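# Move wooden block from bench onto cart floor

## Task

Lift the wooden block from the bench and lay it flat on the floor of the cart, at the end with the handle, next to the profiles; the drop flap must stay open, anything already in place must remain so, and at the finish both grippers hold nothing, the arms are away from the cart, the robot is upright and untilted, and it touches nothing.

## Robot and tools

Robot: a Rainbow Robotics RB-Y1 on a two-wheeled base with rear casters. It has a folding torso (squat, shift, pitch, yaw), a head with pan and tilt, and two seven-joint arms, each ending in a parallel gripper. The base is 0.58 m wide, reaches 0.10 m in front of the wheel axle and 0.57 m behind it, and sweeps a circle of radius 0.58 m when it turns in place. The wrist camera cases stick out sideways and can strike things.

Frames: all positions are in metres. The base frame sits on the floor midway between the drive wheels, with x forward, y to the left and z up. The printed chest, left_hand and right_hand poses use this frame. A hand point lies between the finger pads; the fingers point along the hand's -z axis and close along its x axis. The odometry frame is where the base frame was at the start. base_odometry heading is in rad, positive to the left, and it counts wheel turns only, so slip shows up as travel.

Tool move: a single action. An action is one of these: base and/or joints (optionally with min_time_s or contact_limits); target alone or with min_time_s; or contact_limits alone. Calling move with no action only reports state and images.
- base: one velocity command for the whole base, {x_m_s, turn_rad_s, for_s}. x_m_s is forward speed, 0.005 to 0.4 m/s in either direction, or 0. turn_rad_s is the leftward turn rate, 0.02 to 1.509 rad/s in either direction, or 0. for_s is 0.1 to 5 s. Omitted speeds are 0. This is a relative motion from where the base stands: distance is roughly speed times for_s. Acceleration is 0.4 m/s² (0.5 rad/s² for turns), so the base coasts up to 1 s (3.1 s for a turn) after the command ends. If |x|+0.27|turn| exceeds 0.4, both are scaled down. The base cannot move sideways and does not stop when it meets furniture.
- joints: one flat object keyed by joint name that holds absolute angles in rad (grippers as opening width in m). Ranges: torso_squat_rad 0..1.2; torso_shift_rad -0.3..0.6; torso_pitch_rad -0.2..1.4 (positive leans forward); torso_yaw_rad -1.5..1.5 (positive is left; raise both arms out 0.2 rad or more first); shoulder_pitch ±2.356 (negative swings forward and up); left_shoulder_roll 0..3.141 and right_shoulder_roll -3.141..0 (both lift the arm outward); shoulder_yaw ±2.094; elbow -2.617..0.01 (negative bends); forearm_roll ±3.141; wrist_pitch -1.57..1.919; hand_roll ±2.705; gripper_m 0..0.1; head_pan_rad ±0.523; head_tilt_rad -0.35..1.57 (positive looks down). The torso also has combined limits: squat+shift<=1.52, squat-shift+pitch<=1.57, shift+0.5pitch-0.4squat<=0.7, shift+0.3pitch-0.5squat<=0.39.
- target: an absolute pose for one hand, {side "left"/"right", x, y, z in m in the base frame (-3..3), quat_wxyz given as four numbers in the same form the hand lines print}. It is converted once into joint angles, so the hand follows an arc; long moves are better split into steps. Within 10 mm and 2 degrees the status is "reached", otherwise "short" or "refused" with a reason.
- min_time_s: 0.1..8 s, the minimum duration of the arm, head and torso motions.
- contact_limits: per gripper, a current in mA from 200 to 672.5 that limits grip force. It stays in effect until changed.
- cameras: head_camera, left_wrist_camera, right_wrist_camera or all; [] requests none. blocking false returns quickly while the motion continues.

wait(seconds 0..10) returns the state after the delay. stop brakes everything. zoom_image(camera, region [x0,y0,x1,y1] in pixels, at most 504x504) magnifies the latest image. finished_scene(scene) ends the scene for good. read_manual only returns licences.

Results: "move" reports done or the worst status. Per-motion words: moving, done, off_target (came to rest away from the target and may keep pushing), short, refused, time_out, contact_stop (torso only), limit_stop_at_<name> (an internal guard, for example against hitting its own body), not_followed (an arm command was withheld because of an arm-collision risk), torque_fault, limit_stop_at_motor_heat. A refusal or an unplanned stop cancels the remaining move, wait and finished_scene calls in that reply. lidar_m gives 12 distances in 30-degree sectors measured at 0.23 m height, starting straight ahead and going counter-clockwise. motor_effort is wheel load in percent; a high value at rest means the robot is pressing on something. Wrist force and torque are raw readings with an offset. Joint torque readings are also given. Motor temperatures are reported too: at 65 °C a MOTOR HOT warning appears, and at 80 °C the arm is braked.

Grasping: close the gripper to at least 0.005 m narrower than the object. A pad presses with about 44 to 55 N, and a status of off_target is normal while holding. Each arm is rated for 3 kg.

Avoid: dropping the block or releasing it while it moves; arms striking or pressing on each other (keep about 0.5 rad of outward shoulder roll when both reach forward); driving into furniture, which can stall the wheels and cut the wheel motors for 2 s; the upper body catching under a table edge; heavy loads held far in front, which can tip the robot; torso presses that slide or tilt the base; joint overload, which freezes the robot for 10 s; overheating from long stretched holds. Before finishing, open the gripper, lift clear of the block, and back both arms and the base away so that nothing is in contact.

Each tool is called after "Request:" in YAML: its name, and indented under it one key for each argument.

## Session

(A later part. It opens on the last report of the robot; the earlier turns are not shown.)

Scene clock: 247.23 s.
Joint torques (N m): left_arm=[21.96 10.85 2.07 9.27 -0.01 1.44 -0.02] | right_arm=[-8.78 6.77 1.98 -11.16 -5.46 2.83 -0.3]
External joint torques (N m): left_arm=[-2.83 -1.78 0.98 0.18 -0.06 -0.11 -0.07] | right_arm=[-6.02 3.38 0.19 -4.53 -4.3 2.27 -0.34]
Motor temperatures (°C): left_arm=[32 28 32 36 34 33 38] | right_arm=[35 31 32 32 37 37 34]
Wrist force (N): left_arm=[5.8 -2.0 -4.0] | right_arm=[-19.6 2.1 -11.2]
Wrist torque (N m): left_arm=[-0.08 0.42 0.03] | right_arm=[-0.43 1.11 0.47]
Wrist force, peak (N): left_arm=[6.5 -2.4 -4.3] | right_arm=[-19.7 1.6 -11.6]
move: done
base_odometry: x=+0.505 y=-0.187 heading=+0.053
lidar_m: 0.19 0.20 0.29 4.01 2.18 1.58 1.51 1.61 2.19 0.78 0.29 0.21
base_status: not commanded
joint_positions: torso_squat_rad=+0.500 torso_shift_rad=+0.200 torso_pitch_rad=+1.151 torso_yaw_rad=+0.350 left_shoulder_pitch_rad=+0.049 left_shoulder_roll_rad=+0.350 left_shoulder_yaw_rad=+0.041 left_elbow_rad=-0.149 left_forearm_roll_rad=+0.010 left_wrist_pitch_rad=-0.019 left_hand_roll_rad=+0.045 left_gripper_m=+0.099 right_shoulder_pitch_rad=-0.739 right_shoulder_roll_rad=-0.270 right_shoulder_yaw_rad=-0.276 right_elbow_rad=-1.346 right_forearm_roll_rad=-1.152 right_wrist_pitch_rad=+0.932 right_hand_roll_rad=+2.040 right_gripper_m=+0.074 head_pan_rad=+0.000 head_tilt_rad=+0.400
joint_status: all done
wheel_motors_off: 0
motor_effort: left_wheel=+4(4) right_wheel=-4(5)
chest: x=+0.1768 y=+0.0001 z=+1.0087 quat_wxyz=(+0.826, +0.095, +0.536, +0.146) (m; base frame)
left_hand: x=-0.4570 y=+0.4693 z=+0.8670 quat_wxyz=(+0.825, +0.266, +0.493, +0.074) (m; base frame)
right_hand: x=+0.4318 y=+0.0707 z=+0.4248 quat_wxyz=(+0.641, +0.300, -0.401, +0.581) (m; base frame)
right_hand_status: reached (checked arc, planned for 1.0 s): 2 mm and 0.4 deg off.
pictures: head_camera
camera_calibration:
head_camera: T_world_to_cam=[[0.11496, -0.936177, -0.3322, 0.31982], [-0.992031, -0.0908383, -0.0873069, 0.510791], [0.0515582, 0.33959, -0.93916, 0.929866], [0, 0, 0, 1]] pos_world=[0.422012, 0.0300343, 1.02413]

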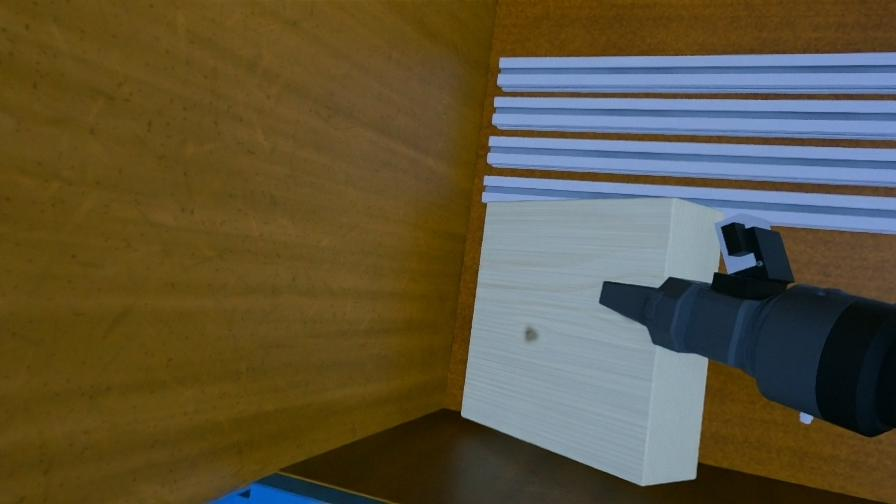

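Request:
move:
  target: {"side":"right","x":0.4335,"y":0.074,"z":0.414,"quat_wxyz":[0.6397,0.3015,-0.4041,0.580]}
  min_time_s: 1
  cameras: []

Request:
move:
  target: {"side":"right","x":0.4335,"y":0.074,"z":0.404,"quat_wxyz":[0.6397,0.3015,-0.4041,0.580]}
  min_time_s: 1
  cameras: ["head_camera"]

Scene clock: 251.30 s.
Joint torques (N m): left_arm=[21.83 10.91 2.07 9.26 -0.07 1.52 -0.02] | right_arm=[-3.95 -0.26 -2.49 -4.59 2.02 -3.57 0.72]
External joint torques (N m): left_arm=[-2.94 -1.74 0.98 0.18 -0.13 -0.02 -0.07] | right_arm=[-0.76 -3.75 -4.25 1.73 3.15 -4.24 0.68]
Motor temperatures (°C): left_arm=[32 28 32 36 34 33 38] | right_arm=[35 31 32 32 37 37 34]
Wrist force (N): left_arm=[5.9 -1.8 -3.8] | right_arm=[5.4 5.7 9.5]
Wrist torque (N m): left_arm=[-0.09 0.47 0.07] | right_arm=[0.62 -3.12 -0.52]
Wrist force, peak (N): left_arm=[6.6 -2.1 -4.4] | right_arm=[8.3 -0.5 26.4]
move: done
base_odometry: x=+0.505 y=-0.187 heading=+0.053
lidar_m: 0.19 0.20 0.30 3.99 2.18 1.59 1.53 1.60 2.18 0.76 0.29 0.21
base_status: not commanded
joint_positions: torso_squat_rad=+0.500 torso_shift_rad=+0.200 torso_pitch_rad=+1.150 torso_yaw_rad=+0.350 left_shoulder_pitch_rad=+0.049 left_shoulder_roll_rad=+0.350 left_shoulder_yaw_rad=+0.041 left_elbow_rad=-0.149 left_forearm_roll_rad=+0.010 left_wrist_pitch_rad=-0.019 left_hand_roll_rad=+0.045 left_gripper_m=+0.099 right_shoulder_pitch_rad=-0.778 right_shoulder_roll_rad=-0.274 right_shoulder_yaw_rad=-0.283 right_elbow_rad=-1.257 right_forearm_roll_rad=-1.190 right_wrist_pitch_rad=+0.919 right_hand_roll_rad=+2.106 right_gripper_m=+0.074 head_pan_rad=+0.000 head_tilt_rad=+0.400
joint_status: all done
wheel_motors_off: 0
motor_effort: left_wheel=+4(5) right_wheel=-1(6)
chest: x=+0.1763 y=+0.0000 z=+1.0091 quat_wxyz=(+0.827, +0.095, +0.535, +0.146) (m; base frame)
left_hand: x=-0.4572 y=+0.4693 z=+0.8666 quat_wxyz=(+0.825, +0.266, +0.492, +0.074) (m; base frame)
right_hand: x=+0.4332 y=+0.0748 z=+0.4152 quat_wxyz=(+0.639, +0.302, -0.405, +0.580) (m; base frame)
right_hand_status: reached (checked arc, planned for 1.0 s): 2 mm and 0.1 deg off.
pictures: none
No camera images: "cameras" was empty.

Scene clock: 252.63 s.
Joint torques (N m): left_arm=[21.8 10.91 2.15 9.36 -0.03 1.27 0.03] | right_arm=[1.33 -5.62 -4.81 1.14 6.47 -6.54 0.79]
External joint torques (N m): left_arm=[-2.95 -1.75 1.05 0.28 -0.09 -0.28 -0.02] | right_arm=[4.78 -9.13 -6.51 7.21 7.56 -7.28 0.75]
Motor temperatures (°C): left_arm=[32 28 32 36 34 33 38] | right_arm=[35 31 32 32 37 37 34]
Wrist force (N): left_arm=[5.3 -1.8 -4.3] | right_arm=[19.6 4.5 19.8]
Wrist torque (N m): left_arm=[-0.06 0.43 0.06] | right_arm=[0.15 -5.91 -0.61]
Wrist force, peak (N): left_arm=[6.2 -1.8 -4.6] | right_arm=[22.2 3.2 33.6]
move: done
base_odometry: x=+0.505 y=-0.187 heading=+0.053
lidar_m: 0.19 0.20 0.29 4.00 2.19 1.60 1.53 1.61 2.18 0.76 0.29 0.21
base_status: not commanded
joint_positions: torso_squat_rad=+0.500 torso_shift_rad=+0.200 torso_pitch_rad=+1.149 torso_yaw_rad=+0.350 left_shoulder_pitch_rad=+0.049 left_shoulder_roll_rad=+0.350 left_shoulder_yaw_rad=+0.041 left_elbow_rad=-0.149 left_forearm_roll_rad=+0.010 left_wrist_pitch_rad=-0.019 left_hand_roll_rad=+0.045 left_gripper_m=+0.099 right_shoulder_pitch_rad=-0.805 right_shoulder_roll_rad=-0.279 right_shoulder_yaw_rad=-0.291 right_elbow_rad=-1.190 right_forearm_roll_rad=-1.214 right_wrist_pitch_rad=+0.909 right_hand_roll_rad=+2.153 right_gripper_m=+0.075 head_pan_rad=+0.000 head_tilt_rad=+0.400
joint_status: all done
wheel_motors_off: 0
motor_effort: left_wheel=+3(4) right_wheel=-3(4)
chest: x=+0.1761 y=+0.0000 z=+1.0093 quat_wxyz=(+0.827, +0.095, +0.535, +0.146) (m; base frame)
left_hand: x=-0.4574 y=+0.4693 z=+0.8665 quat_wxyz=(+0.826, +0.266, +0.492, +0.074) (m; base frame)
right_hand: x=+0.4336 y=+0.0758 z=+0.4070 quat_wxyz=(+0.639, +0.302, -0.405, +0.579) (m; base frame)
right_hand_status: reached (checked arc, planned for 1.0 s): 4 mm and 0.2 deg off.
pictures: head_camera
camera_calibration:
head_camera: T_world_to_cam=[[0.115472, -0.9361, -0.33224, 0.319928], [-0.991881, -0.0907284, -0.0891047, 0.511931], [0.0532673, 0.339831, -0.938977, 0.929962], [0, 0, 0, 1]] pos_world=[0.421296, 0.029901, 1.02512]

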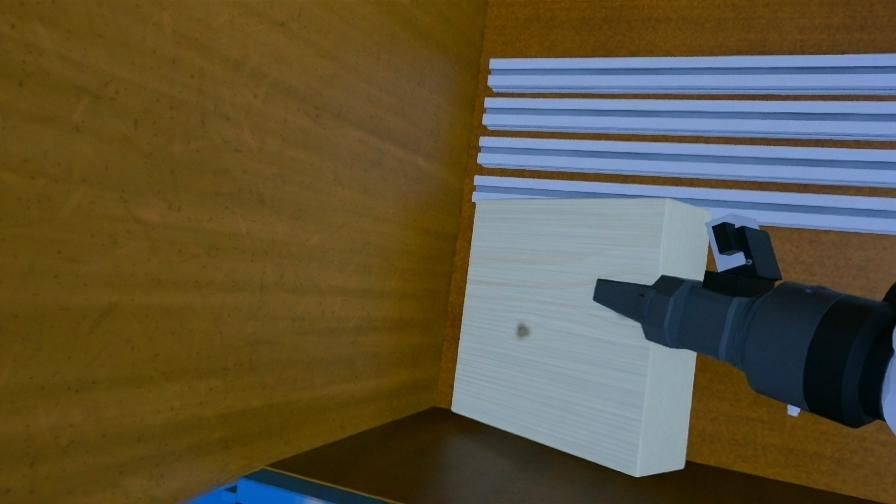

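Request:
move:
  target: {"side":"right","x":0.433,"y":0.074,"z":0.411,"quat_wxyz":[0.6397,0.3015,-0.4041,0.580]}
  min_time_s: 0.5
  cameras: []

Request:
move:
  joints: {"right_gripper_m":0.085}
  cameras: ["head_camera"]

Request:
move:
  joints: {"right_gripper_m":0.1}
  cameras: ["head_camera","right_wrist_camera"]

Scene clock: 255.37 s.
Joint torques (N m): left_arm=[21.86 10.88 1.8 9.23 -0.05 1.4 0.04] | right_arm=[1.7 0.59 0.01 -5.98 1.32 -0.37 0.23]
External joint torques (N m): left_arm=[-2.91 -1.77 0.71 0.15 -0.11 -0.14 -0.01] | right_arm=[4.98 -2.9 -1.72 0.22 2.43 -1.06 0.19]
Motor temperatures (°C): left_arm=[32 29 32 36 34 33 38] | right_arm=[35 31 32 32 37 37 34]
Wrist force (N): left_arm=[6.2 -1.6 -3.9] | right_arm=[-2.4 -0.5 -4.5]
Wrist torque (N m): left_arm=[-0.11 0.48 0.05] | right_arm=[-0.45 -2.15 -0.52]
Wrist force, peak (N): left_arm=[6.5 -1.5 -4.3] | right_arm=[20.0 3.7 21.1]
move: done
base_odometry: x=+0.505 y=-0.187 heading=+0.053
lidar_m: 0.19 0.21 0.30 4.02 2.17 1.58 1.52 1.62 2.19 0.75 0.28 0.20
base_status: not commanded
joint_positions: torso_squat_rad=+0.500 torso_shift_rad=+0.200 torso_pitch_rad=+1.150 torso_yaw_rad=+0.350 left_shoulder_pitch_rad=+0.049 left_shoulder_roll_rad=+0.350 left_shoulder_yaw_rad=+0.041 left_elbow_rad=-0.149 left_forearm_roll_rad=+0.010 left_wrist_pitch_rad=-0.019 left_hand_roll_rad=+0.045 left_gripper_m=+0.099 right_shoulder_pitch_rad=-0.790 right_shoulder_roll_rad=-0.277 right_shoulder_yaw_rad=-0.288 right_elbow_rad=-1.226 right_forearm_roll_rad=-1.203 right_wrist_pitch_rad=+0.914 right_hand_roll_rad=+2.130 right_gripper_m=+0.075 head_pan_rad=+0.000 head_tilt_rad=+0.400
joint_status: all done
wheel_motors_off: 0
motor_effort: left_wheel=+5(7) right_wheel=-3(5)
chest: x=+0.1764 y=+0.0000 z=+1.0090 quat_wxyz=(+0.826, +0.095, +0.535, +0.146) (m; base frame)
left_hand: x=-0.4572 y=+0.4692 z=+0.8668 quat_wxyz=(+0.825, +0.266, +0.492, +0.074) (m; base frame)
right_hand: x=+0.4333 y=+0.0750 z=+0.4110 quat_wxyz=(+0.639, +0.302, -0.405, +0.579) (m; base frame)
right_hand_status: reached (checked arc, planned for 0.5 s): 1 mm and 0.2 deg off.
pictures: none
No camera images: "cameras" was empty.

Scene clock: 255.93 s.
Joint torques (N m): left_arm=[22.25 10.76 2.23 9.4 0.03 1.37 0.03] | right_arm=[-2.94 6.49 1.32 -6.49 -1.51 1.14 0.04]
External joint torques (N m): left_arm=[-2.52 -1.88 1.13 0.31 -0.02 -0.18 -0.02] | right_arm=[0.3 3.03 -0.39 -0.29 -0.41 0.45 0]
Motor temperatures (°C): left_arm=[32 29 32 36 34 33 38] | right_arm=[35 31 32 32 37 37 34]
Wrist force (N): left_arm=[6.1 -2.2 -3.5] | right_arm=[-10.6 -0.5 1.8]
Wrist torque (N m): left_arm=[-0.03 0.47 0.05] | right_arm=[0.09 -0.55 -0.08]
Wrist force, peak (N): left_arm=[6.2 -1.9 -4.5] | right_arm=[-10.8 -0.9 5.0]
move: done
base_odometry: x=+0.505 y=-0.187 heading=+0.053
lidar_m: 0.19 0.20 0.29 4.00 2.18 1.59 1.53 1.60 2.19 0.77 0.28 0.20
base_status: not commanded
joint_positions: torso_squat_rad=+0.500 torso_shift_rad=+0.200 torso_pitch_rad=+1.150 torso_yaw_rad=+0.350 left_shoulder_pitch_rad=+0.049 left_shoulder_roll_rad=+0.350 left_shoulder_yaw_rad=+0.041 left_elbow_rad=-0.149 left_forearm_roll_rad=+0.010 left_wrist_pitch_rad=-0.019 left_hand_roll_rad=+0.045 left_gripper_m=+0.099 right_shoulder_pitch_rad=-0.788 right_shoulder_roll_rad=-0.278 right_shoulder_yaw_rad=-0.288 right_elbow_rad=-1.226 right_forearm_roll_rad=-1.202 right_wrist_pitch_rad=+0.914 right_hand_roll_rad=+2.130 right_gripper_m=+0.085 head_pan_rad=+0.000 head_tilt_rad=+0.400
joint_status: all done
wheel_motors_off: 0
motor_effort: left_wheel=+4(6) right_wheel=-2(4)
chest: x=+0.1765 y=+0.0000 z=+1.0090 quat_wxyz=(+0.826, +0.095, +0.536, +0.146) (m; base frame)
left_hand: x=-0.4571 y=+0.4693 z=+0.8667 quat_wxyz=(+0.825, +0.266, +0.492, +0.074) (m; base frame)
right_hand: x=+0.4330 y=+0.0737 z=+0.4102 quat_wxyz=(+0.640, +0.302, -0.404, +0.580) (m; base frame)
pictures: head_camera
camera_calibration:
head_camera: T_world_to_cam=[[0.115161, -0.936178, -0.332129, 0.319774], [-0.991968, -0.0907721, -0.0880905, 0.511286], [0.0523203, 0.339606, -0.939112, 0.929935], [0, 0, 0, 1]] pos_world=[0.421699, 0.0299644, 1.02456]

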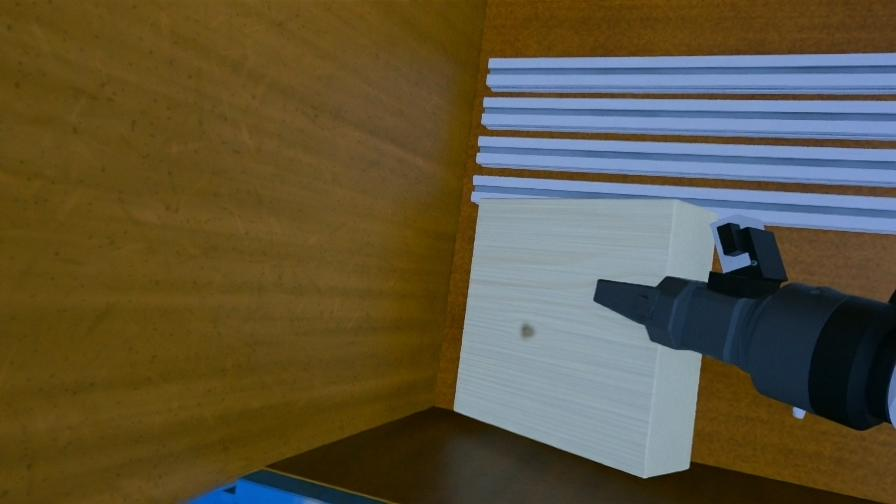

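Scene clock: 256.57 s.
Joint torques (N m): left_arm=[21.93 10.48 2.03 9.26 0.09 1.44 -0.01] | right_arm=[-3.62 7.23 1.85 -6.86 -1.78 1.27 0.04]
External joint torques (N m): left_arm=[-2.84 -2.16 0.94 0.17 0.04 -0.11 -0.06] | right_arm=[-0.38 3.78 0.14 -0.64 -0.68 0.57 0]
Motor temperatures (°C): left_arm=[32 29 32 36 34 33 38] | right_arm=[35 31 32 32 37 37 34]
Wrist force (N): left_arm=[5.3 -1.4 -4.2] | right_arm=[-10.9 -0.8 -0.4]
Wrist torque (N m): left_arm=[-0.09 0.37 0.03] | right_arm=[0.04 -0.59 -0.02]
Wrist force, peak (N): left_arm=[6.5 -2.6 -3.8] | right_arm=[-10.8 -0.5 6.8]
move: done
base_odometry: x=+0.505 y=-0.187 heading=+0.053
lidar_m: 0.20 0.21 0.29 4.00 2.18 1.59 1.52 1.61 2.19 0.76 0.28 0.20
base_status: not commanded
joint_positions: torso_squat_rad=+0.500 torso_shift_rad=+0.200 torso_pitch_rad=+1.150 torso_yaw_rad=+0.350 left_shoulder_pitch_rad=+0.049 left_shoulder_roll_rad=+0.350 left_shoulder_yaw_rad=+0.041 left_elbow_rad=-0.149 left_forearm_roll_rad=+0.010 left_wrist_pitch_rad=-0.019 left_hand_roll_rad=+0.045 left_gripper_m=+0.099 right_shoulder_pitch_rad=-0.788 right_shoulder_roll_rad=-0.279 right_shoulder_yaw_rad=-0.288 right_elbow_rad=-1.226 right_forearm_roll_rad=-1.202 right_wrist_pitch_rad=+0.914 right_hand_roll_rad=+2.130 right_gripper_m=+0.099 head_pan_rad=+0.000 head_tilt_rad=+0.400
joint_status: all done
wheel_motors_off: 0
motor_effort: left_wheel=+3(4) right_wheel=-3(4)
chest: x=+0.1765 y=+0.0000 z=+1.0090 quat_wxyz=(+0.826, +0.095, +0.536, +0.146) (m; base frame)
left_hand: x=-0.4571 y=+0.4693 z=+0.8667 quat_wxyz=(+0.825, +0.266, +0.492, +0.074) (m; base frame)
right_hand: x=+0.4329 y=+0.0735 z=+0.4101 quat_wxyz=(+0.640, +0.302, -0.404, +0.580) (m; base frame)
pictures: head_camera, right_wrist_camera
camera_calibration:
head_camera: T_world_to_cam=[[0.115138, -0.936191, -0.332097, 0.319745], [-0.991972, -0.0907593, -0.0880632, 0.511266], [0.0523031, 0.339571, -0.939125, 0.929944], [0, 0, 0, 1]] pos_world=[0.421708, 0.0299629, 1.02454]
right_wrist_camera: T_world_to_cam=[[0.0321738, -0.480114, -0.876616, 0.379621], [-0.933864, -0.326995, 0.144817, 0.396042], [-0.356178, 0.813981, -0.458882, 0.354727], [0, 0, 0, 1]] pos_world=[0.483981, 0.0230246, 0.438206]

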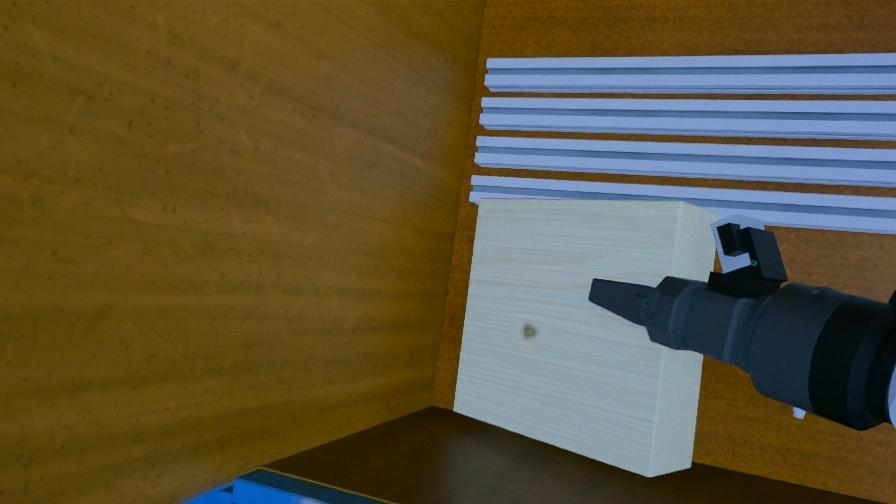

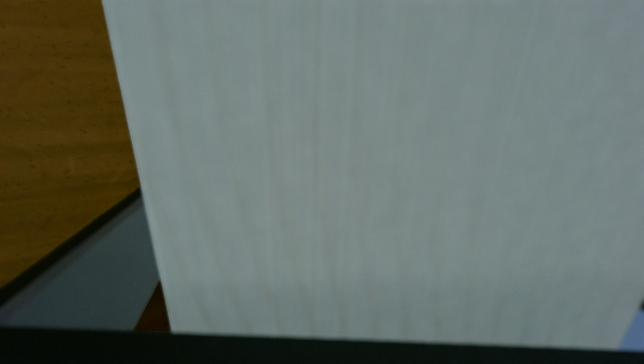

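Request:
move:
  target: {"side":"right","x":0.433,"y":0.07,"z":0.39,"quat_wxyz":[0.6397,0.3015,-0.4041,0.580]}
  min_time_s: 1
  cameras: []

Request:
move:
  target: {"side":"right","x":0.433,"y":0.065,"z":0.37,"quat_wxyz":[0.6397,0.3015,-0.4041,0.580]}
  min_time_s: 1
  cameras: ["head_camera","right_wrist_camera"]

Scene clock: 261.97 s.
Joint torques (N m): left_arm=[21.81 10.79 1.99 9.3 0.04 1.4 0.02] | right_arm=[-5.65 4.21 -0.6 -6.69 -2.19 1.43 0.28]
External joint torques (N m): left_arm=[-2.96 -1.85 0.9 0.21 -0.01 -0.15 -0.03] | right_arm=[-1.99 0.95 -2.07 -1.14 -1.16 0.56 0.24]
Motor temperatures (°C): left_arm=[32 29 32 36 34 33 38] | right_arm=[35 31 32 32 37 37 34]
Wrist force (N): left_arm=[5.3 -2.3 -2.9] | right_arm=[-12.4 1.0 -5.4]
Wrist torque (N m): left_arm=[-0.04 0.41 -0.02] | right_arm=[-0.05 -0.49 -0.16]
Wrist force, peak (N): left_arm=[6.6 -2.3 -4.3] | right_arm=[-12.5 1.9 -5.9]
move: done
base_odometry: x=+0.505 y=-0.187 heading=+0.053
lidar_m: 0.20 0.21 0.28 4.00 2.17 1.59 1.53 1.61 2.19 0.76 0.29 0.22
base_status: not commanded
joint_positions: torso_squat_rad=+0.500 torso_shift_rad=+0.200 torso_pitch_rad=+1.150 torso_yaw_rad=+0.350 left_shoulder_pitch_rad=+0.049 left_shoulder_roll_rad=+0.350 left_shoulder_yaw_rad=+0.041 left_elbow_rad=-0.149 left_forearm_roll_rad=+0.010 left_wrist_pitch_rad=-0.019 left_hand_roll_rad=+0.045 left_gripper_m=+0.099 right_shoulder_pitch_rad=-0.847 right_shoulder_roll_rad=-0.298 right_shoulder_yaw_rad=-0.313 right_elbow_rad=-1.072 right_forearm_roll_rad=-1.266 right_wrist_pitch_rad=+0.901 right_hand_roll_rad=+2.247 right_gripper_m=+0.099 head_pan_rad=+0.000 head_tilt_rad=+0.400
joint_status: all done
wheel_motors_off: 0
motor_effort: left_wheel=+2(4) right_wheel=-4(8)
chest: x=+0.1765 y=+0.0001 z=+1.0090 quat_wxyz=(+0.826, +0.095, +0.536, +0.146) (m; base frame)
left_hand: x=-0.4572 y=+0.4693 z=+0.8667 quat_wxyz=(+0.825, +0.266, +0.492, +0.074) (m; base frame)
right_hand: x=+0.4326 y=+0.0699 z=+0.3899 quat_wxyz=(+0.640, +0.301, -0.403, +0.580) (m; base frame)
right_hand_status: reached (checked arc, planned for 1.0 s): 0 mm and 0.2 deg off.
pictures: none
No camera images: "cameras" was empty.

Scene clock: 263.30 s.
Joint torques (N m): left_arm=[22.23 10.79 2.03 9.39 0 1.35 0.03] | right_arm=[-7.81 4.47 -0.56 -6.17 -2.17 2.05 0.12]
External joint torques (N m): left_arm=[-2.55 -1.85 0.94 0.31 -0.06 -0.2 -0.02] | right_arm=[-3.63 1.48 -1.75 -1.42 -1.24 1 0.07]
Motor temperatures (°C): left_arm=[32 29 32 36 34 33 38] | right_arm=[35 31 32 32 37 37 34]
Wrist force (N): left_arm=[5.8 -2.3 -3.7] | right_arm=[-12.6 1.4 -5.5]
Wrist torque (N m): left_arm=[-0.03 0.43 0.05] | right_arm=[-0.12 -0.40 -0.14]
Wrist force, peak (N): left_arm=[6.8 -1.2 -4.4] | right_arm=[-13.1 0.7 -6.0]
move: done
base_odometry: x=+0.505 y=-0.187 heading=+0.053
lidar_m: 0.20 0.20 0.29 4.00 2.18 1.59 1.53 1.60 2.19 0.75 0.28 0.21
base_status: not commanded
joint_positions: torso_squat_rad=+0.500 torso_shift_rad=+0.200 torso_pitch_rad=+1.150 torso_yaw_rad=+0.350 left_shoulder_pitch_rad=+0.049 left_shoulder_roll_rad=+0.350 left_shoulder_yaw_rad=+0.041 left_elbow_rad=-0.149 left_forearm_roll_rad=+0.010 left_wrist_pitch_rad=-0.019 left_hand_roll_rad=+0.045 left_gripper_m=+0.099 right_shoulder_pitch_rad=-0.919 right_shoulder_roll_rad=-0.324 right_shoulder_yaw_rad=-0.346 right_elbow_rad=-0.888 right_forearm_roll_rad=-1.336 right_wrist_pitch_rad=+0.896 right_hand_roll_rad=+2.386 right_gripper_m=+0.099 head_pan_rad=+0.000 head_tilt_rad=+0.400
joint_status: all done
wheel_motors_off: 0
motor_effort: left_wheel=+3(3) right_wheel=-4(5)
chest: x=+0.1765 y=+0.0001 z=+1.0089 quat_wxyz=(+0.826, +0.095, +0.536, +0.146) (m; base frame)
left_hand: x=-0.4571 y=+0.4693 z=+0.8667 quat_wxyz=(+0.825, +0.266, +0.492, +0.074) (m; base frame)
right_hand: x=+0.4323 y=+0.0648 z=+0.3700 quat_wxyz=(+0.641, +0.301, -0.402, +0.580) (m; base frame)
right_hand_status: reached (checked arc, planned for 1.0 s): 1 mm and 0.3 deg off.
pictures: head_camera, right_wrist_camera
camera_calibration:
head_camera: T_world_to_cam=[[0.115154, -0.93619, -0.332096, 0.319779], [-0.99198, -0.0908432, -0.087877, 0.511139], [0.052101, 0.339552, -0.939143, 0.92992], [0, 0, 0, 1]] pos_world=[0.421767, 0.0300517, 1.02444]
right_wrist_camera: T_world_to_cam=[[0.0303858, -0.483538, -0.874796, 0.340591], [-0.933792, -0.325907, 0.147708, 0.397204], [-0.356525, 0.812389, -0.461427, 0.344368], [0, 0, 0, 1]] pos_world=[0.483332, 0.0143792, 0.398178]

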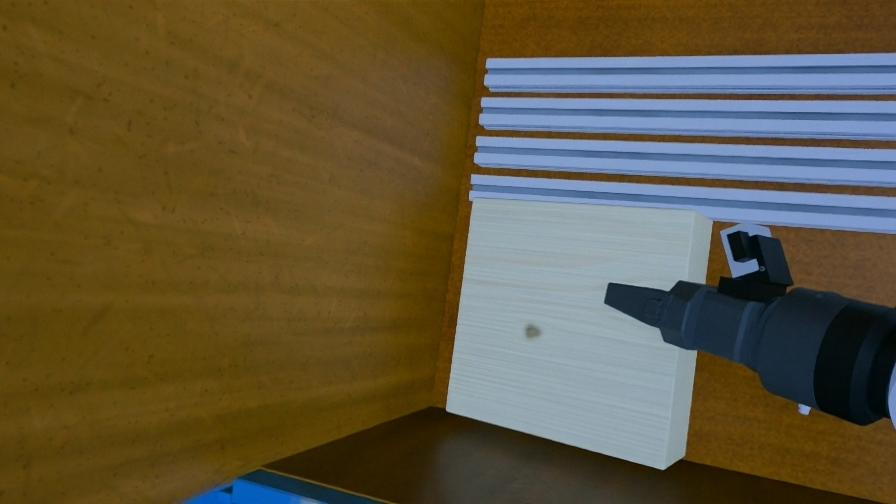

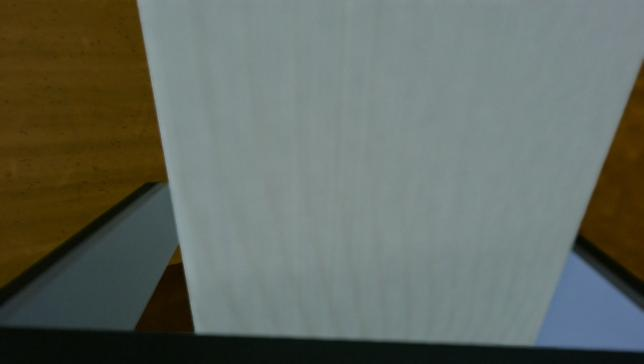

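Request:
move:
  target: {"side":"right","x":0.433,"y":0.0,"z":0.402,"quat_wxyz":[0.6397,0.3015,-0.4041,0.580]}
  min_time_s: 1.5
  cameras: ["head_camera"]

Request:
move:
  target: {"side":"right","x":0.433,"y":-0.09,"z":0.48,"quat_wxyz":[0.6397,0.3015,-0.4041,0.580]}
  min_time_s: 1.5
  cameras: ["head_camera"]

Scene clock: 275.47 s.
Joint torques (N m): left_arm=[21.98 10.96 2.12 9.35 -0.02 1.35 0.05] | right_arm=[4.33 0.95 -2.12 -4.99 -1.52 0.95 -0.16]
External joint torques (N m): left_arm=[-2.79 -1.68 1.03 0.26 -0.07 -0.19 0] | right_arm=[5.98 0.58 -2.46 1.02 -0.37 0.14 -0.21]
Motor temperatures (°C): left_arm=[32 29 32 37 34 33 38] | right_arm=[35 30 32 31 36 37 34]
Wrist force (N): left_arm=[5.7 -2.2 -4.0] | right_arm=[-5.5 0.0 -2.1]
Wrist torque (N m): left_arm=[-0.05 0.44 0.07] | right_arm=[-0.03 -0.24 -0.12]
Wrist force, peak (N): left_arm=[6.8 -1.9 -4.3] | right_arm=[-13.3 2.1 -5.8]
move: done
base_odometry: x=+0.505 y=-0.187 heading=+0.053
lidar_m: 0.18 0.21 0.30 4.00 2.18 1.60 1.52 1.61 2.19 0.76 0.29 0.21
base_status: not commanded
joint_positions: torso_squat_rad=+0.500 torso_shift_rad=+0.200 torso_pitch_rad=+1.150 torso_yaw_rad=+0.350 left_shoulder_pitch_rad=+0.049 left_shoulder_roll_rad=+0.350 left_shoulder_yaw_rad=+0.041 left_elbow_rad=-0.149 left_forearm_roll_rad=+0.010 left_wrist_pitch_rad=-0.019 left_hand_roll_rad=+0.045 left_gripper_m=+0.099 right_shoulder_pitch_rad=-0.728 right_shoulder_roll_rad=-0.393 right_shoulder_yaw_rad=-0.376 right_elbow_rad=-1.220 right_forearm_roll_rad=-1.338 right_wrist_pitch_rad=+1.028 right_hand_roll_rad=+2.208 right_gripper_m=+0.099 head_pan_rad=+0.000 head_tilt_rad=+0.400
joint_status: all done
wheel_motors_off: 0
motor_effort: left_wheel=+3(4) right_wheel=-8(11)
chest: x=+0.1765 y=+0.0001 z=+1.0090 quat_wxyz=(+0.826, +0.095, +0.535, +0.146) (m; base frame)
left_hand: x=-0.4572 y=+0.4693 z=+0.8666 quat_wxyz=(+0.825, +0.266, +0.492, +0.074) (m; base frame)
right_hand: x=+0.4340 y=+0.0006 z=+0.4027 quat_wxyz=(+0.639, +0.301, -0.405, +0.580) (m; base frame)
right_hand_status: reached (checked arc, planned for 1.5 s): 1 mm and 0.2 deg off.
pictures: head_camera
camera_calibration:
head_camera: T_world_to_cam=[[0.115359, -0.936189, -0.332029, 0.319757], [-0.99194, -0.0909345, -0.0882381, 0.511442], [0.0524146, 0.339531, -0.939133, 0.929943], [0, 0, 0, 1]] pos_world=[0.42169, 0.0301161, 1.02464]

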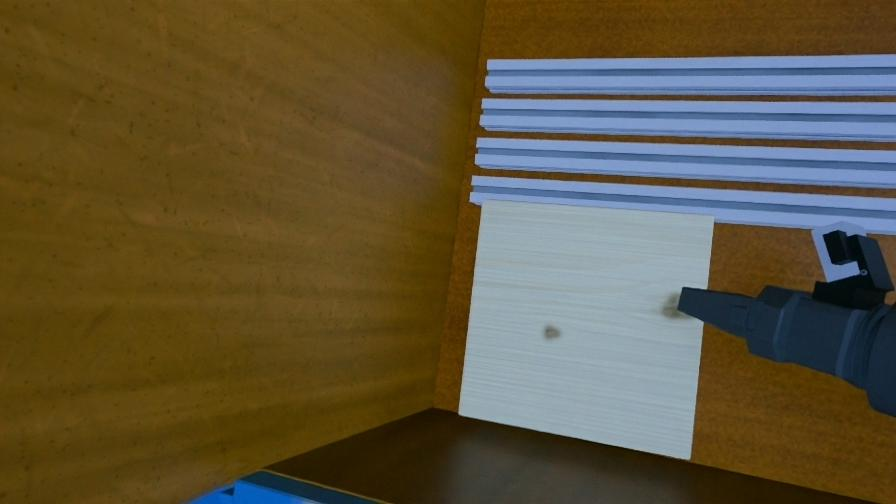

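Scene clock: 277.30 s.
Joint torques (N m): left_arm=[21.96 10.73 2.15 9.2 -0.01 1.34 0.09] | right_arm=[3.42 -2.81 -3.75 -8.18 -1.81 0.62 -0.15]
External joint torques (N m): left_arm=[-2.81 -1.91 1.06 0.11 -0.06 -0.21 0.04] | right_arm=[1.68 -0.16 -1.95 -1.02 -0.42 0.17 -0.19]
Motor temperatures (°C): left_arm=[32 29 32 37 34 33 38] | right_arm=[35 30 32 31 36 37 34]
Wrist force (N): left_arm=[5.8 -1.4 -3.8] | right_arm=[-5.3 0.3 -2.0]
Wrist torque (N m): left_arm=[-0.13 0.41 0.04] | right_arm=[-0.09 -0.20 -0.12]
Wrist force, peak (N): left_arm=[6.3 -2.4 -4.3] | right_arm=[-6.0 0.0 -1.8]
move: done
base_odometry: x=+0.505 y=-0.187 heading=+0.053
lidar_m: 0.19 0.21 0.29 4.01 2.18 1.59 1.52 1.60 2.20 0.77 0.28 0.21
base_status: not commanded
joint_positions: torso_squat_rad=+0.500 torso_shift_rad=+0.200 torso_pitch_rad=+1.150 torso_yaw_rad=+0.350 left_shoulder_pitch_rad=+0.049 left_shoulder_roll_rad=+0.350 left_shoulder_yaw_rad=+0.041 left_elbow_rad=-0.149 left_forearm_roll_rad=+0.010 left_wrist_pitch_rad=-0.019 left_hand_roll_rad=+0.045 left_gripper_m=+0.099 right_shoulder_pitch_rad=-0.465 right_shoulder_roll_rad=-0.497 right_shoulder_yaw_rad=-0.506 right_elbow_rad=-1.658 right_forearm_roll_rad=-1.423 right_wrist_pitch_rad=+1.204 right_hand_roll_rad=+1.969 right_gripper_m=+0.099 head_pan_rad=+0.000 head_tilt_rad=+0.400
joint_status: all done
wheel_motors_off: 0
motor_effort: left_wheel=+5(5) right_wheel=-6(9)
chest: x=+0.1765 y=+0.0001 z=+1.0090 quat_wxyz=(+0.826, +0.095, +0.536, +0.146) (m; base frame)
left_hand: x=-0.4572 y=+0.4693 z=+0.8667 quat_wxyz=(+0.825, +0.266, +0.492, +0.074) (m; base frame)
right_hand: x=+0.4331 y=-0.0893 z=+0.4795 quat_wxyz=(+0.639, +0.302, -0.405, +0.580) (m; base frame)
right_hand_status: reached (checked arc, planned for 1.5 s): 1 mm and 0.2 deg off.
pictures: head_camera
camera_calibration:
head_camera: T_world_to_cam=[[0.115255, -0.936182, -0.332083, 0.319794], [-0.991959, -0.0908791, -0.0880774, 0.511298], [0.052277, 0.339564, -0.939129, 0.929925], [0, 0, 0, 1]] pos_world=[0.421715, 0.0300826, 1.02455]

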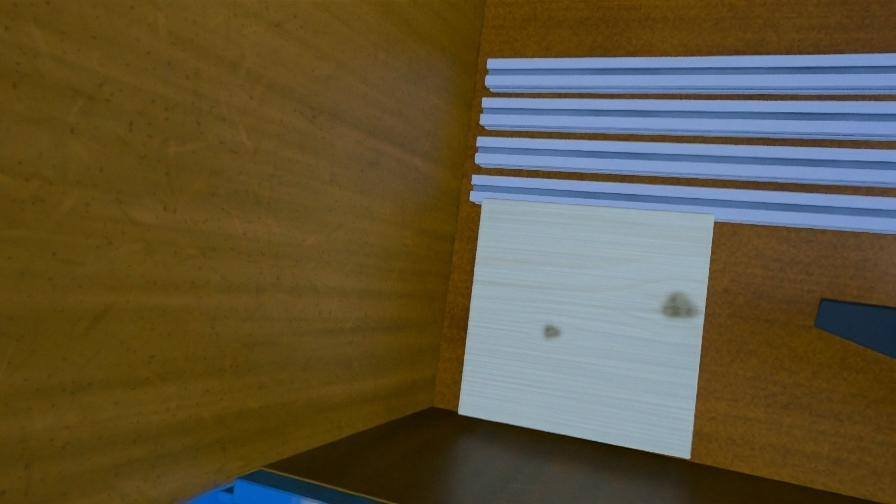

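Request:
move:
  target: {"side":"right","x":0.44,"y":-0.1,"z":0.65,"quat_wxyz":[0.6397,0.3015,-0.4041,0.580]}
  min_time_s: 1.5
  cameras: []

Request:
move:
  target: {"side":"right","x":0.44,"y":-0.06,"z":0.8,"quat_wxyz":[0.6397,0.3015,-0.4041,0.580]}
  min_time_s: 1.5
  cameras: ["head_camera"]

Scene clock: 280.53 s.
Joint torques (N m): left_arm=[21.89 10.91 1.82 9.62 0 1.28 0.08] | right_arm=[4.62 -3.32 -4.84 -9.01 -1.75 -0.34 0.03]
External joint torques (N m): left_arm=[-2.88 -1.73 0.73 0.53 -0.06 -0.27 0.03] | right_arm=[1.7 -0.4 -1.9 -1 -0.33 0.16 -0.01]
Motor temperatures (°C): left_arm=[32 29 32 37 34 33 38] | right_arm=[35 30 32 31 36 37 34]
Wrist force (N): left_arm=[5.6 -1.9 -3.5] | right_arm=[-5.3 0.5 -1.7]
Wrist torque (N m): left_arm=[-0.05 0.42 0.05] | right_arm=[-0.08 -0.20 -0.14]
Wrist force, peak (N): left_arm=[6.5 -2.7 -4.3] | right_arm=[-6.1 0.6 -1.8]
move: done
base_odometry: x=+0.505 y=-0.187 heading=+0.053
lidar_m: 0.19 0.21 0.29 3.99 2.18 1.59 1.52 1.60 2.20 0.77 0.29 0.20
base_status: not commanded
joint_positions: torso_squat_rad=+0.500 torso_shift_rad=+0.200 torso_pitch_rad=+1.150 torso_yaw_rad=+0.350 left_shoulder_pitch_rad=+0.049 left_shoulder_roll_rad=+0.350 left_shoulder_yaw_rad=+0.041 left_elbow_rad=-0.149 left_forearm_roll_rad=+0.010 left_wrist_pitch_rad=-0.019 left_hand_roll_rad=+0.045 left_gripper_m=+0.099 right_shoulder_pitch_rad=-0.259 right_shoulder_roll_rad=-0.549 right_shoulder_yaw_rad=-0.679 right_elbow_rad=-2.369 right_forearm_roll_rad=-1.454 right_wrist_pitch_rad=+1.338 right_hand_roll_rad=+1.387 right_gripper_m=+0.099 head_pan_rad=+0.000 head_tilt_rad=+0.400
joint_status: all done
wheel_motors_off: 0
motor_effort: left_wheel=+4(5) right_wheel=-4(7)
chest: x=+0.1765 y=+0.0001 z=+1.0090 quat_wxyz=(+0.826, +0.095, +0.536, +0.146) (m; base frame)
left_hand: x=-0.4572 y=+0.4693 z=+0.8667 quat_wxyz=(+0.825, +0.266, +0.492, +0.074) (m; base frame)
right_hand: x=+0.4400 y=-0.0993 z=+0.6497 quat_wxyz=(+0.639, +0.302, -0.405, +0.580) (m; base frame)
right_hand_status: reached (checked arc, planned for 1.5 s): 1 mm and 0.1 deg off.
pictures: none
No camera images: "cameras" was empty.

Scene clock: 282.37 s.
Joint torques (N m): left_arm=[21.86 10.74 1.91 9.23 -0.03 1.31 0.04] | right_arm=[-2.45 -6.89 -5.93 -5.92 -1.44 -1.1 -0.12]
External joint torques (N m): left_arm=[-2.92 -1.9 0.82 0.14 -0.09 -0.23 -0.01] | right_arm=[-1.38 -0.47 -2.1 -0.72 -0.36 0.2 -0.17]
Motor temperatures (°C): left_arm=[32 29 32 37 34 33 38] | right_arm=[34 30 32 31 36 37 34]
Wrist force (N): left_arm=[6.0 -1.5 -4.5] | right_arm=[-6.3 0.4 -0.4]
Wrist torque (N m): left_arm=[-0.11 0.52 0.07] | right_arm=[-0.13 -0.33 -0.13]
Wrist force, peak (N): left_arm=[6.8 -1.9 -3.4] | right_arm=[-6.5 0.2 -1.3]
move: short
base_odometry: x=+0.505 y=-0.187 heading=+0.053
lidar_m: 0.19 0.21 0.29 4.01 2.18 1.59 1.53 1.60 2.19 0.78 0.29 0.21
base_status: not commanded
joint_positions: torso_squat_rad=+0.500 torso_shift_rad=+0.200 torso_pitch_rad=+1.150 torso_yaw_rad=+0.350 left_shoulder_pitch_rad=+0.049 left_shoulder_roll_rad=+0.350 left_shoulder_yaw_rad=+0.041 left_elbow_rad=-0.149 left_forearm_roll_rad=+0.010 left_wrist_pitch_rad=-0.019 left_hand_roll_rad=+0.045 left_gripper_m=+0.099 right_shoulder_pitch_rad=-0.489 right_shoulder_roll_rad=-0.925 right_shoulder_yaw_rad=-0.761 right_elbow_rad=-2.617 right_forearm_roll_rad=-1.772 right_wrist_pitch_rad=+1.421 right_hand_roll_rad=+0.758 right_gripper_m=+0.099 head_pan_rad=+0.000 head_tilt_rad=+0.400
joint_status: all done
wheel_motors_off: 0
motor_effort: left_wheel=+4(6) right_wheel=-6(7)
chest: x=+0.1765 y=+0.0001 z=+1.0090 quat_wxyz=(+0.826, +0.095, +0.536, +0.146) (m; base frame)
left_hand: x=-0.4572 y=+0.4693 z=+0.8667 quat_wxyz=(+0.825, +0.266, +0.492, +0.074) (m; base frame)
right_hand: x=+0.4405 y=-0.0602 z=+0.7996 quat_wxyz=(+0.580, +0.400, -0.384, +0.597) (m; base frame)
right_hand_status: short (checked arc, as near as the solve gets, planned for 1.5 s): 1 mm and 13.5 deg off. The place is met; only the turn is off.
pictures: head_camera
camera_calibration:
head_camera: T_world_to_cam=[[0.115238, -0.936176, -0.332107, 0.319812], [-0.991963, -0.0908704, -0.0880476, 0.511271], [0.0522494, 0.339584, -0.939123, 0.929917], [0, 0, 0, 1]] pos_world=[0.42172, 0.0300749, 1.02454]

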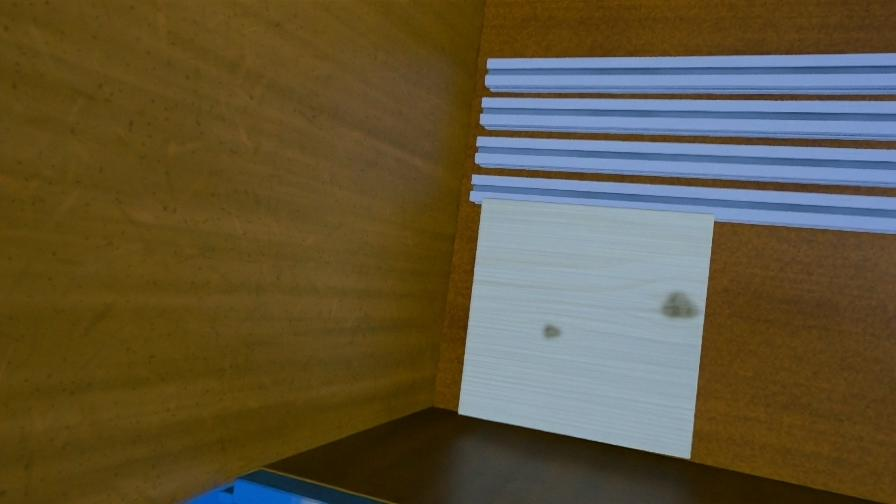

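Request:
move:
  base: {"x_m_s":-0.2,"for_s":2.2}
  cameras: []

Request:
move:
  joints: {"torso_yaw_rad":0,"torso_pitch_rad":0.3}
  cameras: ["head_camera"]

Request:
finished_scene:
  scene: 1

Scene clock: 286.70 s.
Joint torques (N m): left_arm=[21.95 11.07 1.92 9.43 0.07 1.41 0.05] | right_arm=[-2.3 -6.54 -5.81 -5.96 -1.43 -1.26 -0.02]
External joint torques (N m): left_arm=[-2.83 -1.57 0.83 0.34 0.01 -0.14 0] | right_arm=[-1.23 -0.13 -1.98 -0.76 -0.35 0.03 -0.06]
Motor temperatures (°C): left_arm=[32 29 32 37 34 33 38] | right_arm=[34 30 32 31 36 37 34]
Wrist force (N): left_arm=[5.8 -2.6 -3.8] | right_arm=[-5.7 0.3 -0.9]
Wrist torque (N m): left_arm=[0.01 0.46 0.09] | right_arm=[-0.10 -0.26 -0.15]
Wrist force, peak (N): left_arm=[6.8 -2.0 -3.8] | right_arm=[-6.8 0.1 -1.2]
move: done
base_odometry: x=+0.065 y=-0.210 heading=+0.054
lidar_m: 0.64 0.67 1.73 4.29 1.54 1.14 1.08 1.15 1.57 4.30 0.90 0.65
base_status: done (sent for 2.2 of 2.2 s)
joint_positions: torso_squat_rad=+0.500 torso_shift_rad=+0.200 torso_pitch_rad=+1.150 torso_yaw_rad=+0.350 left_shoulder_pitch_rad=+0.049 left_shoulder_roll_rad=+0.350 left_shoulder_yaw_rad=+0.041 left_elbow_rad=-0.149 left_forearm_roll_rad=+0.010 left_wrist_pitch_rad=-0.019 left_hand_roll_rad=+0.045 left_gripper_m=+0.099 right_shoulder_pitch_rad=-0.489 right_shoulder_roll_rad=-0.925 right_shoulder_yaw_rad=-0.761 right_elbow_rad=-2.617 right_forearm_roll_rad=-1.772 right_wrist_pitch_rad=+1.422 right_hand_roll_rad=+0.758 right_gripper_m=+0.099 head_pan_rad=+0.000 head_tilt_rad=+0.400
joint_status: not commanded
wheel_motors_off: 0
motor_effort: left_wheel=+6(25) right_wheel=-6(25)
chest: x=+0.1765 y=+0.0001 z=+1.0089 quat_wxyz=(+0.826, +0.095, +0.536, +0.146) (m; base frame)
left_hand: x=-0.4572 y=+0.4693 z=+0.8667 quat_wxyz=(+0.825, +0.266, +0.492, +0.074) (m; base frame)
right_hand: x=+0.4405 y=-0.0602 z=+0.7995 quat_wxyz=(+0.580, +0.400, -0.384, +0.597) (m; base frame)
pictures: none
No camera images: "cameras" was empty.

Scene clock: 290.33 s.
Joint torques (N m): left_arm=[7.05 7.88 1.75 2.85 -0.05 0.06 -0.06] | right_arm=[-7.66 -10.66 -5.72 1.12 0.19 -1.79 -0.04]
External joint torques (N m): left_arm=[-1.03 -1.83 0.99 -0.25 -0.09 -0.17 -0.08] | right_arm=[-0.87 0.22 -1.51 -0.22 -0.24 -0.02 -0.06]
Motor temperatures (°C): left_arm=[32 29 32 37 34 33 38] | right_arm=[34 30 32 31 36 37 34]
Wrist force (N): left_arm=[1.8 -0.8 -7.1] | right_arm=[-3.9 4.6 -1.2]
Wrist torque (N m): left_arm=[-0.17 0.20 0.07] | right_arm=[-0.28 -0.16 -0.13]
Wrist force, peak (N): left_arm=[5.7 -1.2 -6.0] | right_arm=[-6.8 0.6 -1.7]
move: done
base_odometry: x=+0.065 y=-0.210 heading=+0.054
lidar_m: 0.64 0.68 1.73 4.29 1.55 1.13 1.09 1.15 1.55 4.29 0.92 0.66
base_status: not commanded
joint_positions: torso_squat_rad=+0.500 torso_shift_rad=+0.200 torso_pitch_rad=+0.300 torso_yaw_rad=+0.000 left_shoulder_pitch_rad=+0.049 left_shoulder_roll_rad=+0.350 left_shoulder_yaw_rad=+0.041 left_elbow_rad=-0.149 left_forearm_roll_rad=+0.010 left_wrist_pitch_rad=-0.019 left_hand_roll_rad=+0.045 left_gripper_m=+0.099 right_shoulder_pitch_rad=-0.489 right_shoulder_roll_rad=-0.925 right_shoulder_yaw_rad=-0.761 right_elbow_rad=-2.617 right_forearm_roll_rad=-1.772 right_wrist_pitch_rad=+1.422 right_hand_roll_rad=+0.758 right_gripper_m=+0.099 head_pan_rad=+0.000 head_tilt_rad=+0.400
joint_status: all done
wheel_motors_off: 0
motor_effort: left_wheel=+9(9) right_wheel=-9(10)
chest: x=-0.0145 y=+0.0001 z=+1.1782 quat_wxyz=(+0.989, +0.000, +0.149, +0.000) (m; base frame)
left_hand: x=-0.1646 y=+0.4850 z=+0.5583 quat_wxyz=(+0.981, +0.178, +0.080, +0.010) (m; base frame)
right_hand: x=+0.2800 y=-0.1590 z=+1.2498 quat_wxyz=(+0.489, -0.001, -0.563, +0.667) (m; base frame)
pictures: head_camera
camera_calibration:
head_camera: T_world_to_cam=[[-0.00129801, -0.999504, -0.0314607, 0.0421227], [-0.59951, 0.0259579, -0.799946, 1.18113], [0.800366, 0.0178226, -0.599246, 0.70925], [0, 0, 0, 1]] pos_world=[0.140495, -0.00119857, 1.37118]

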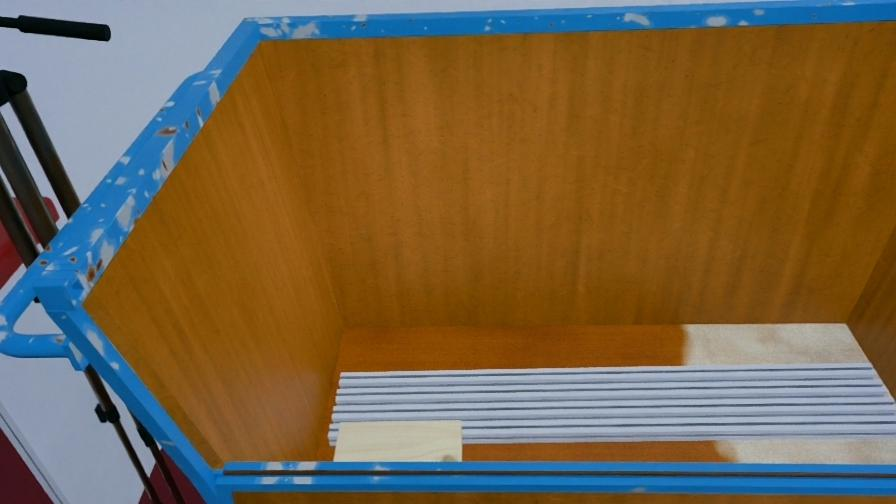

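The scene is finished: the task was done.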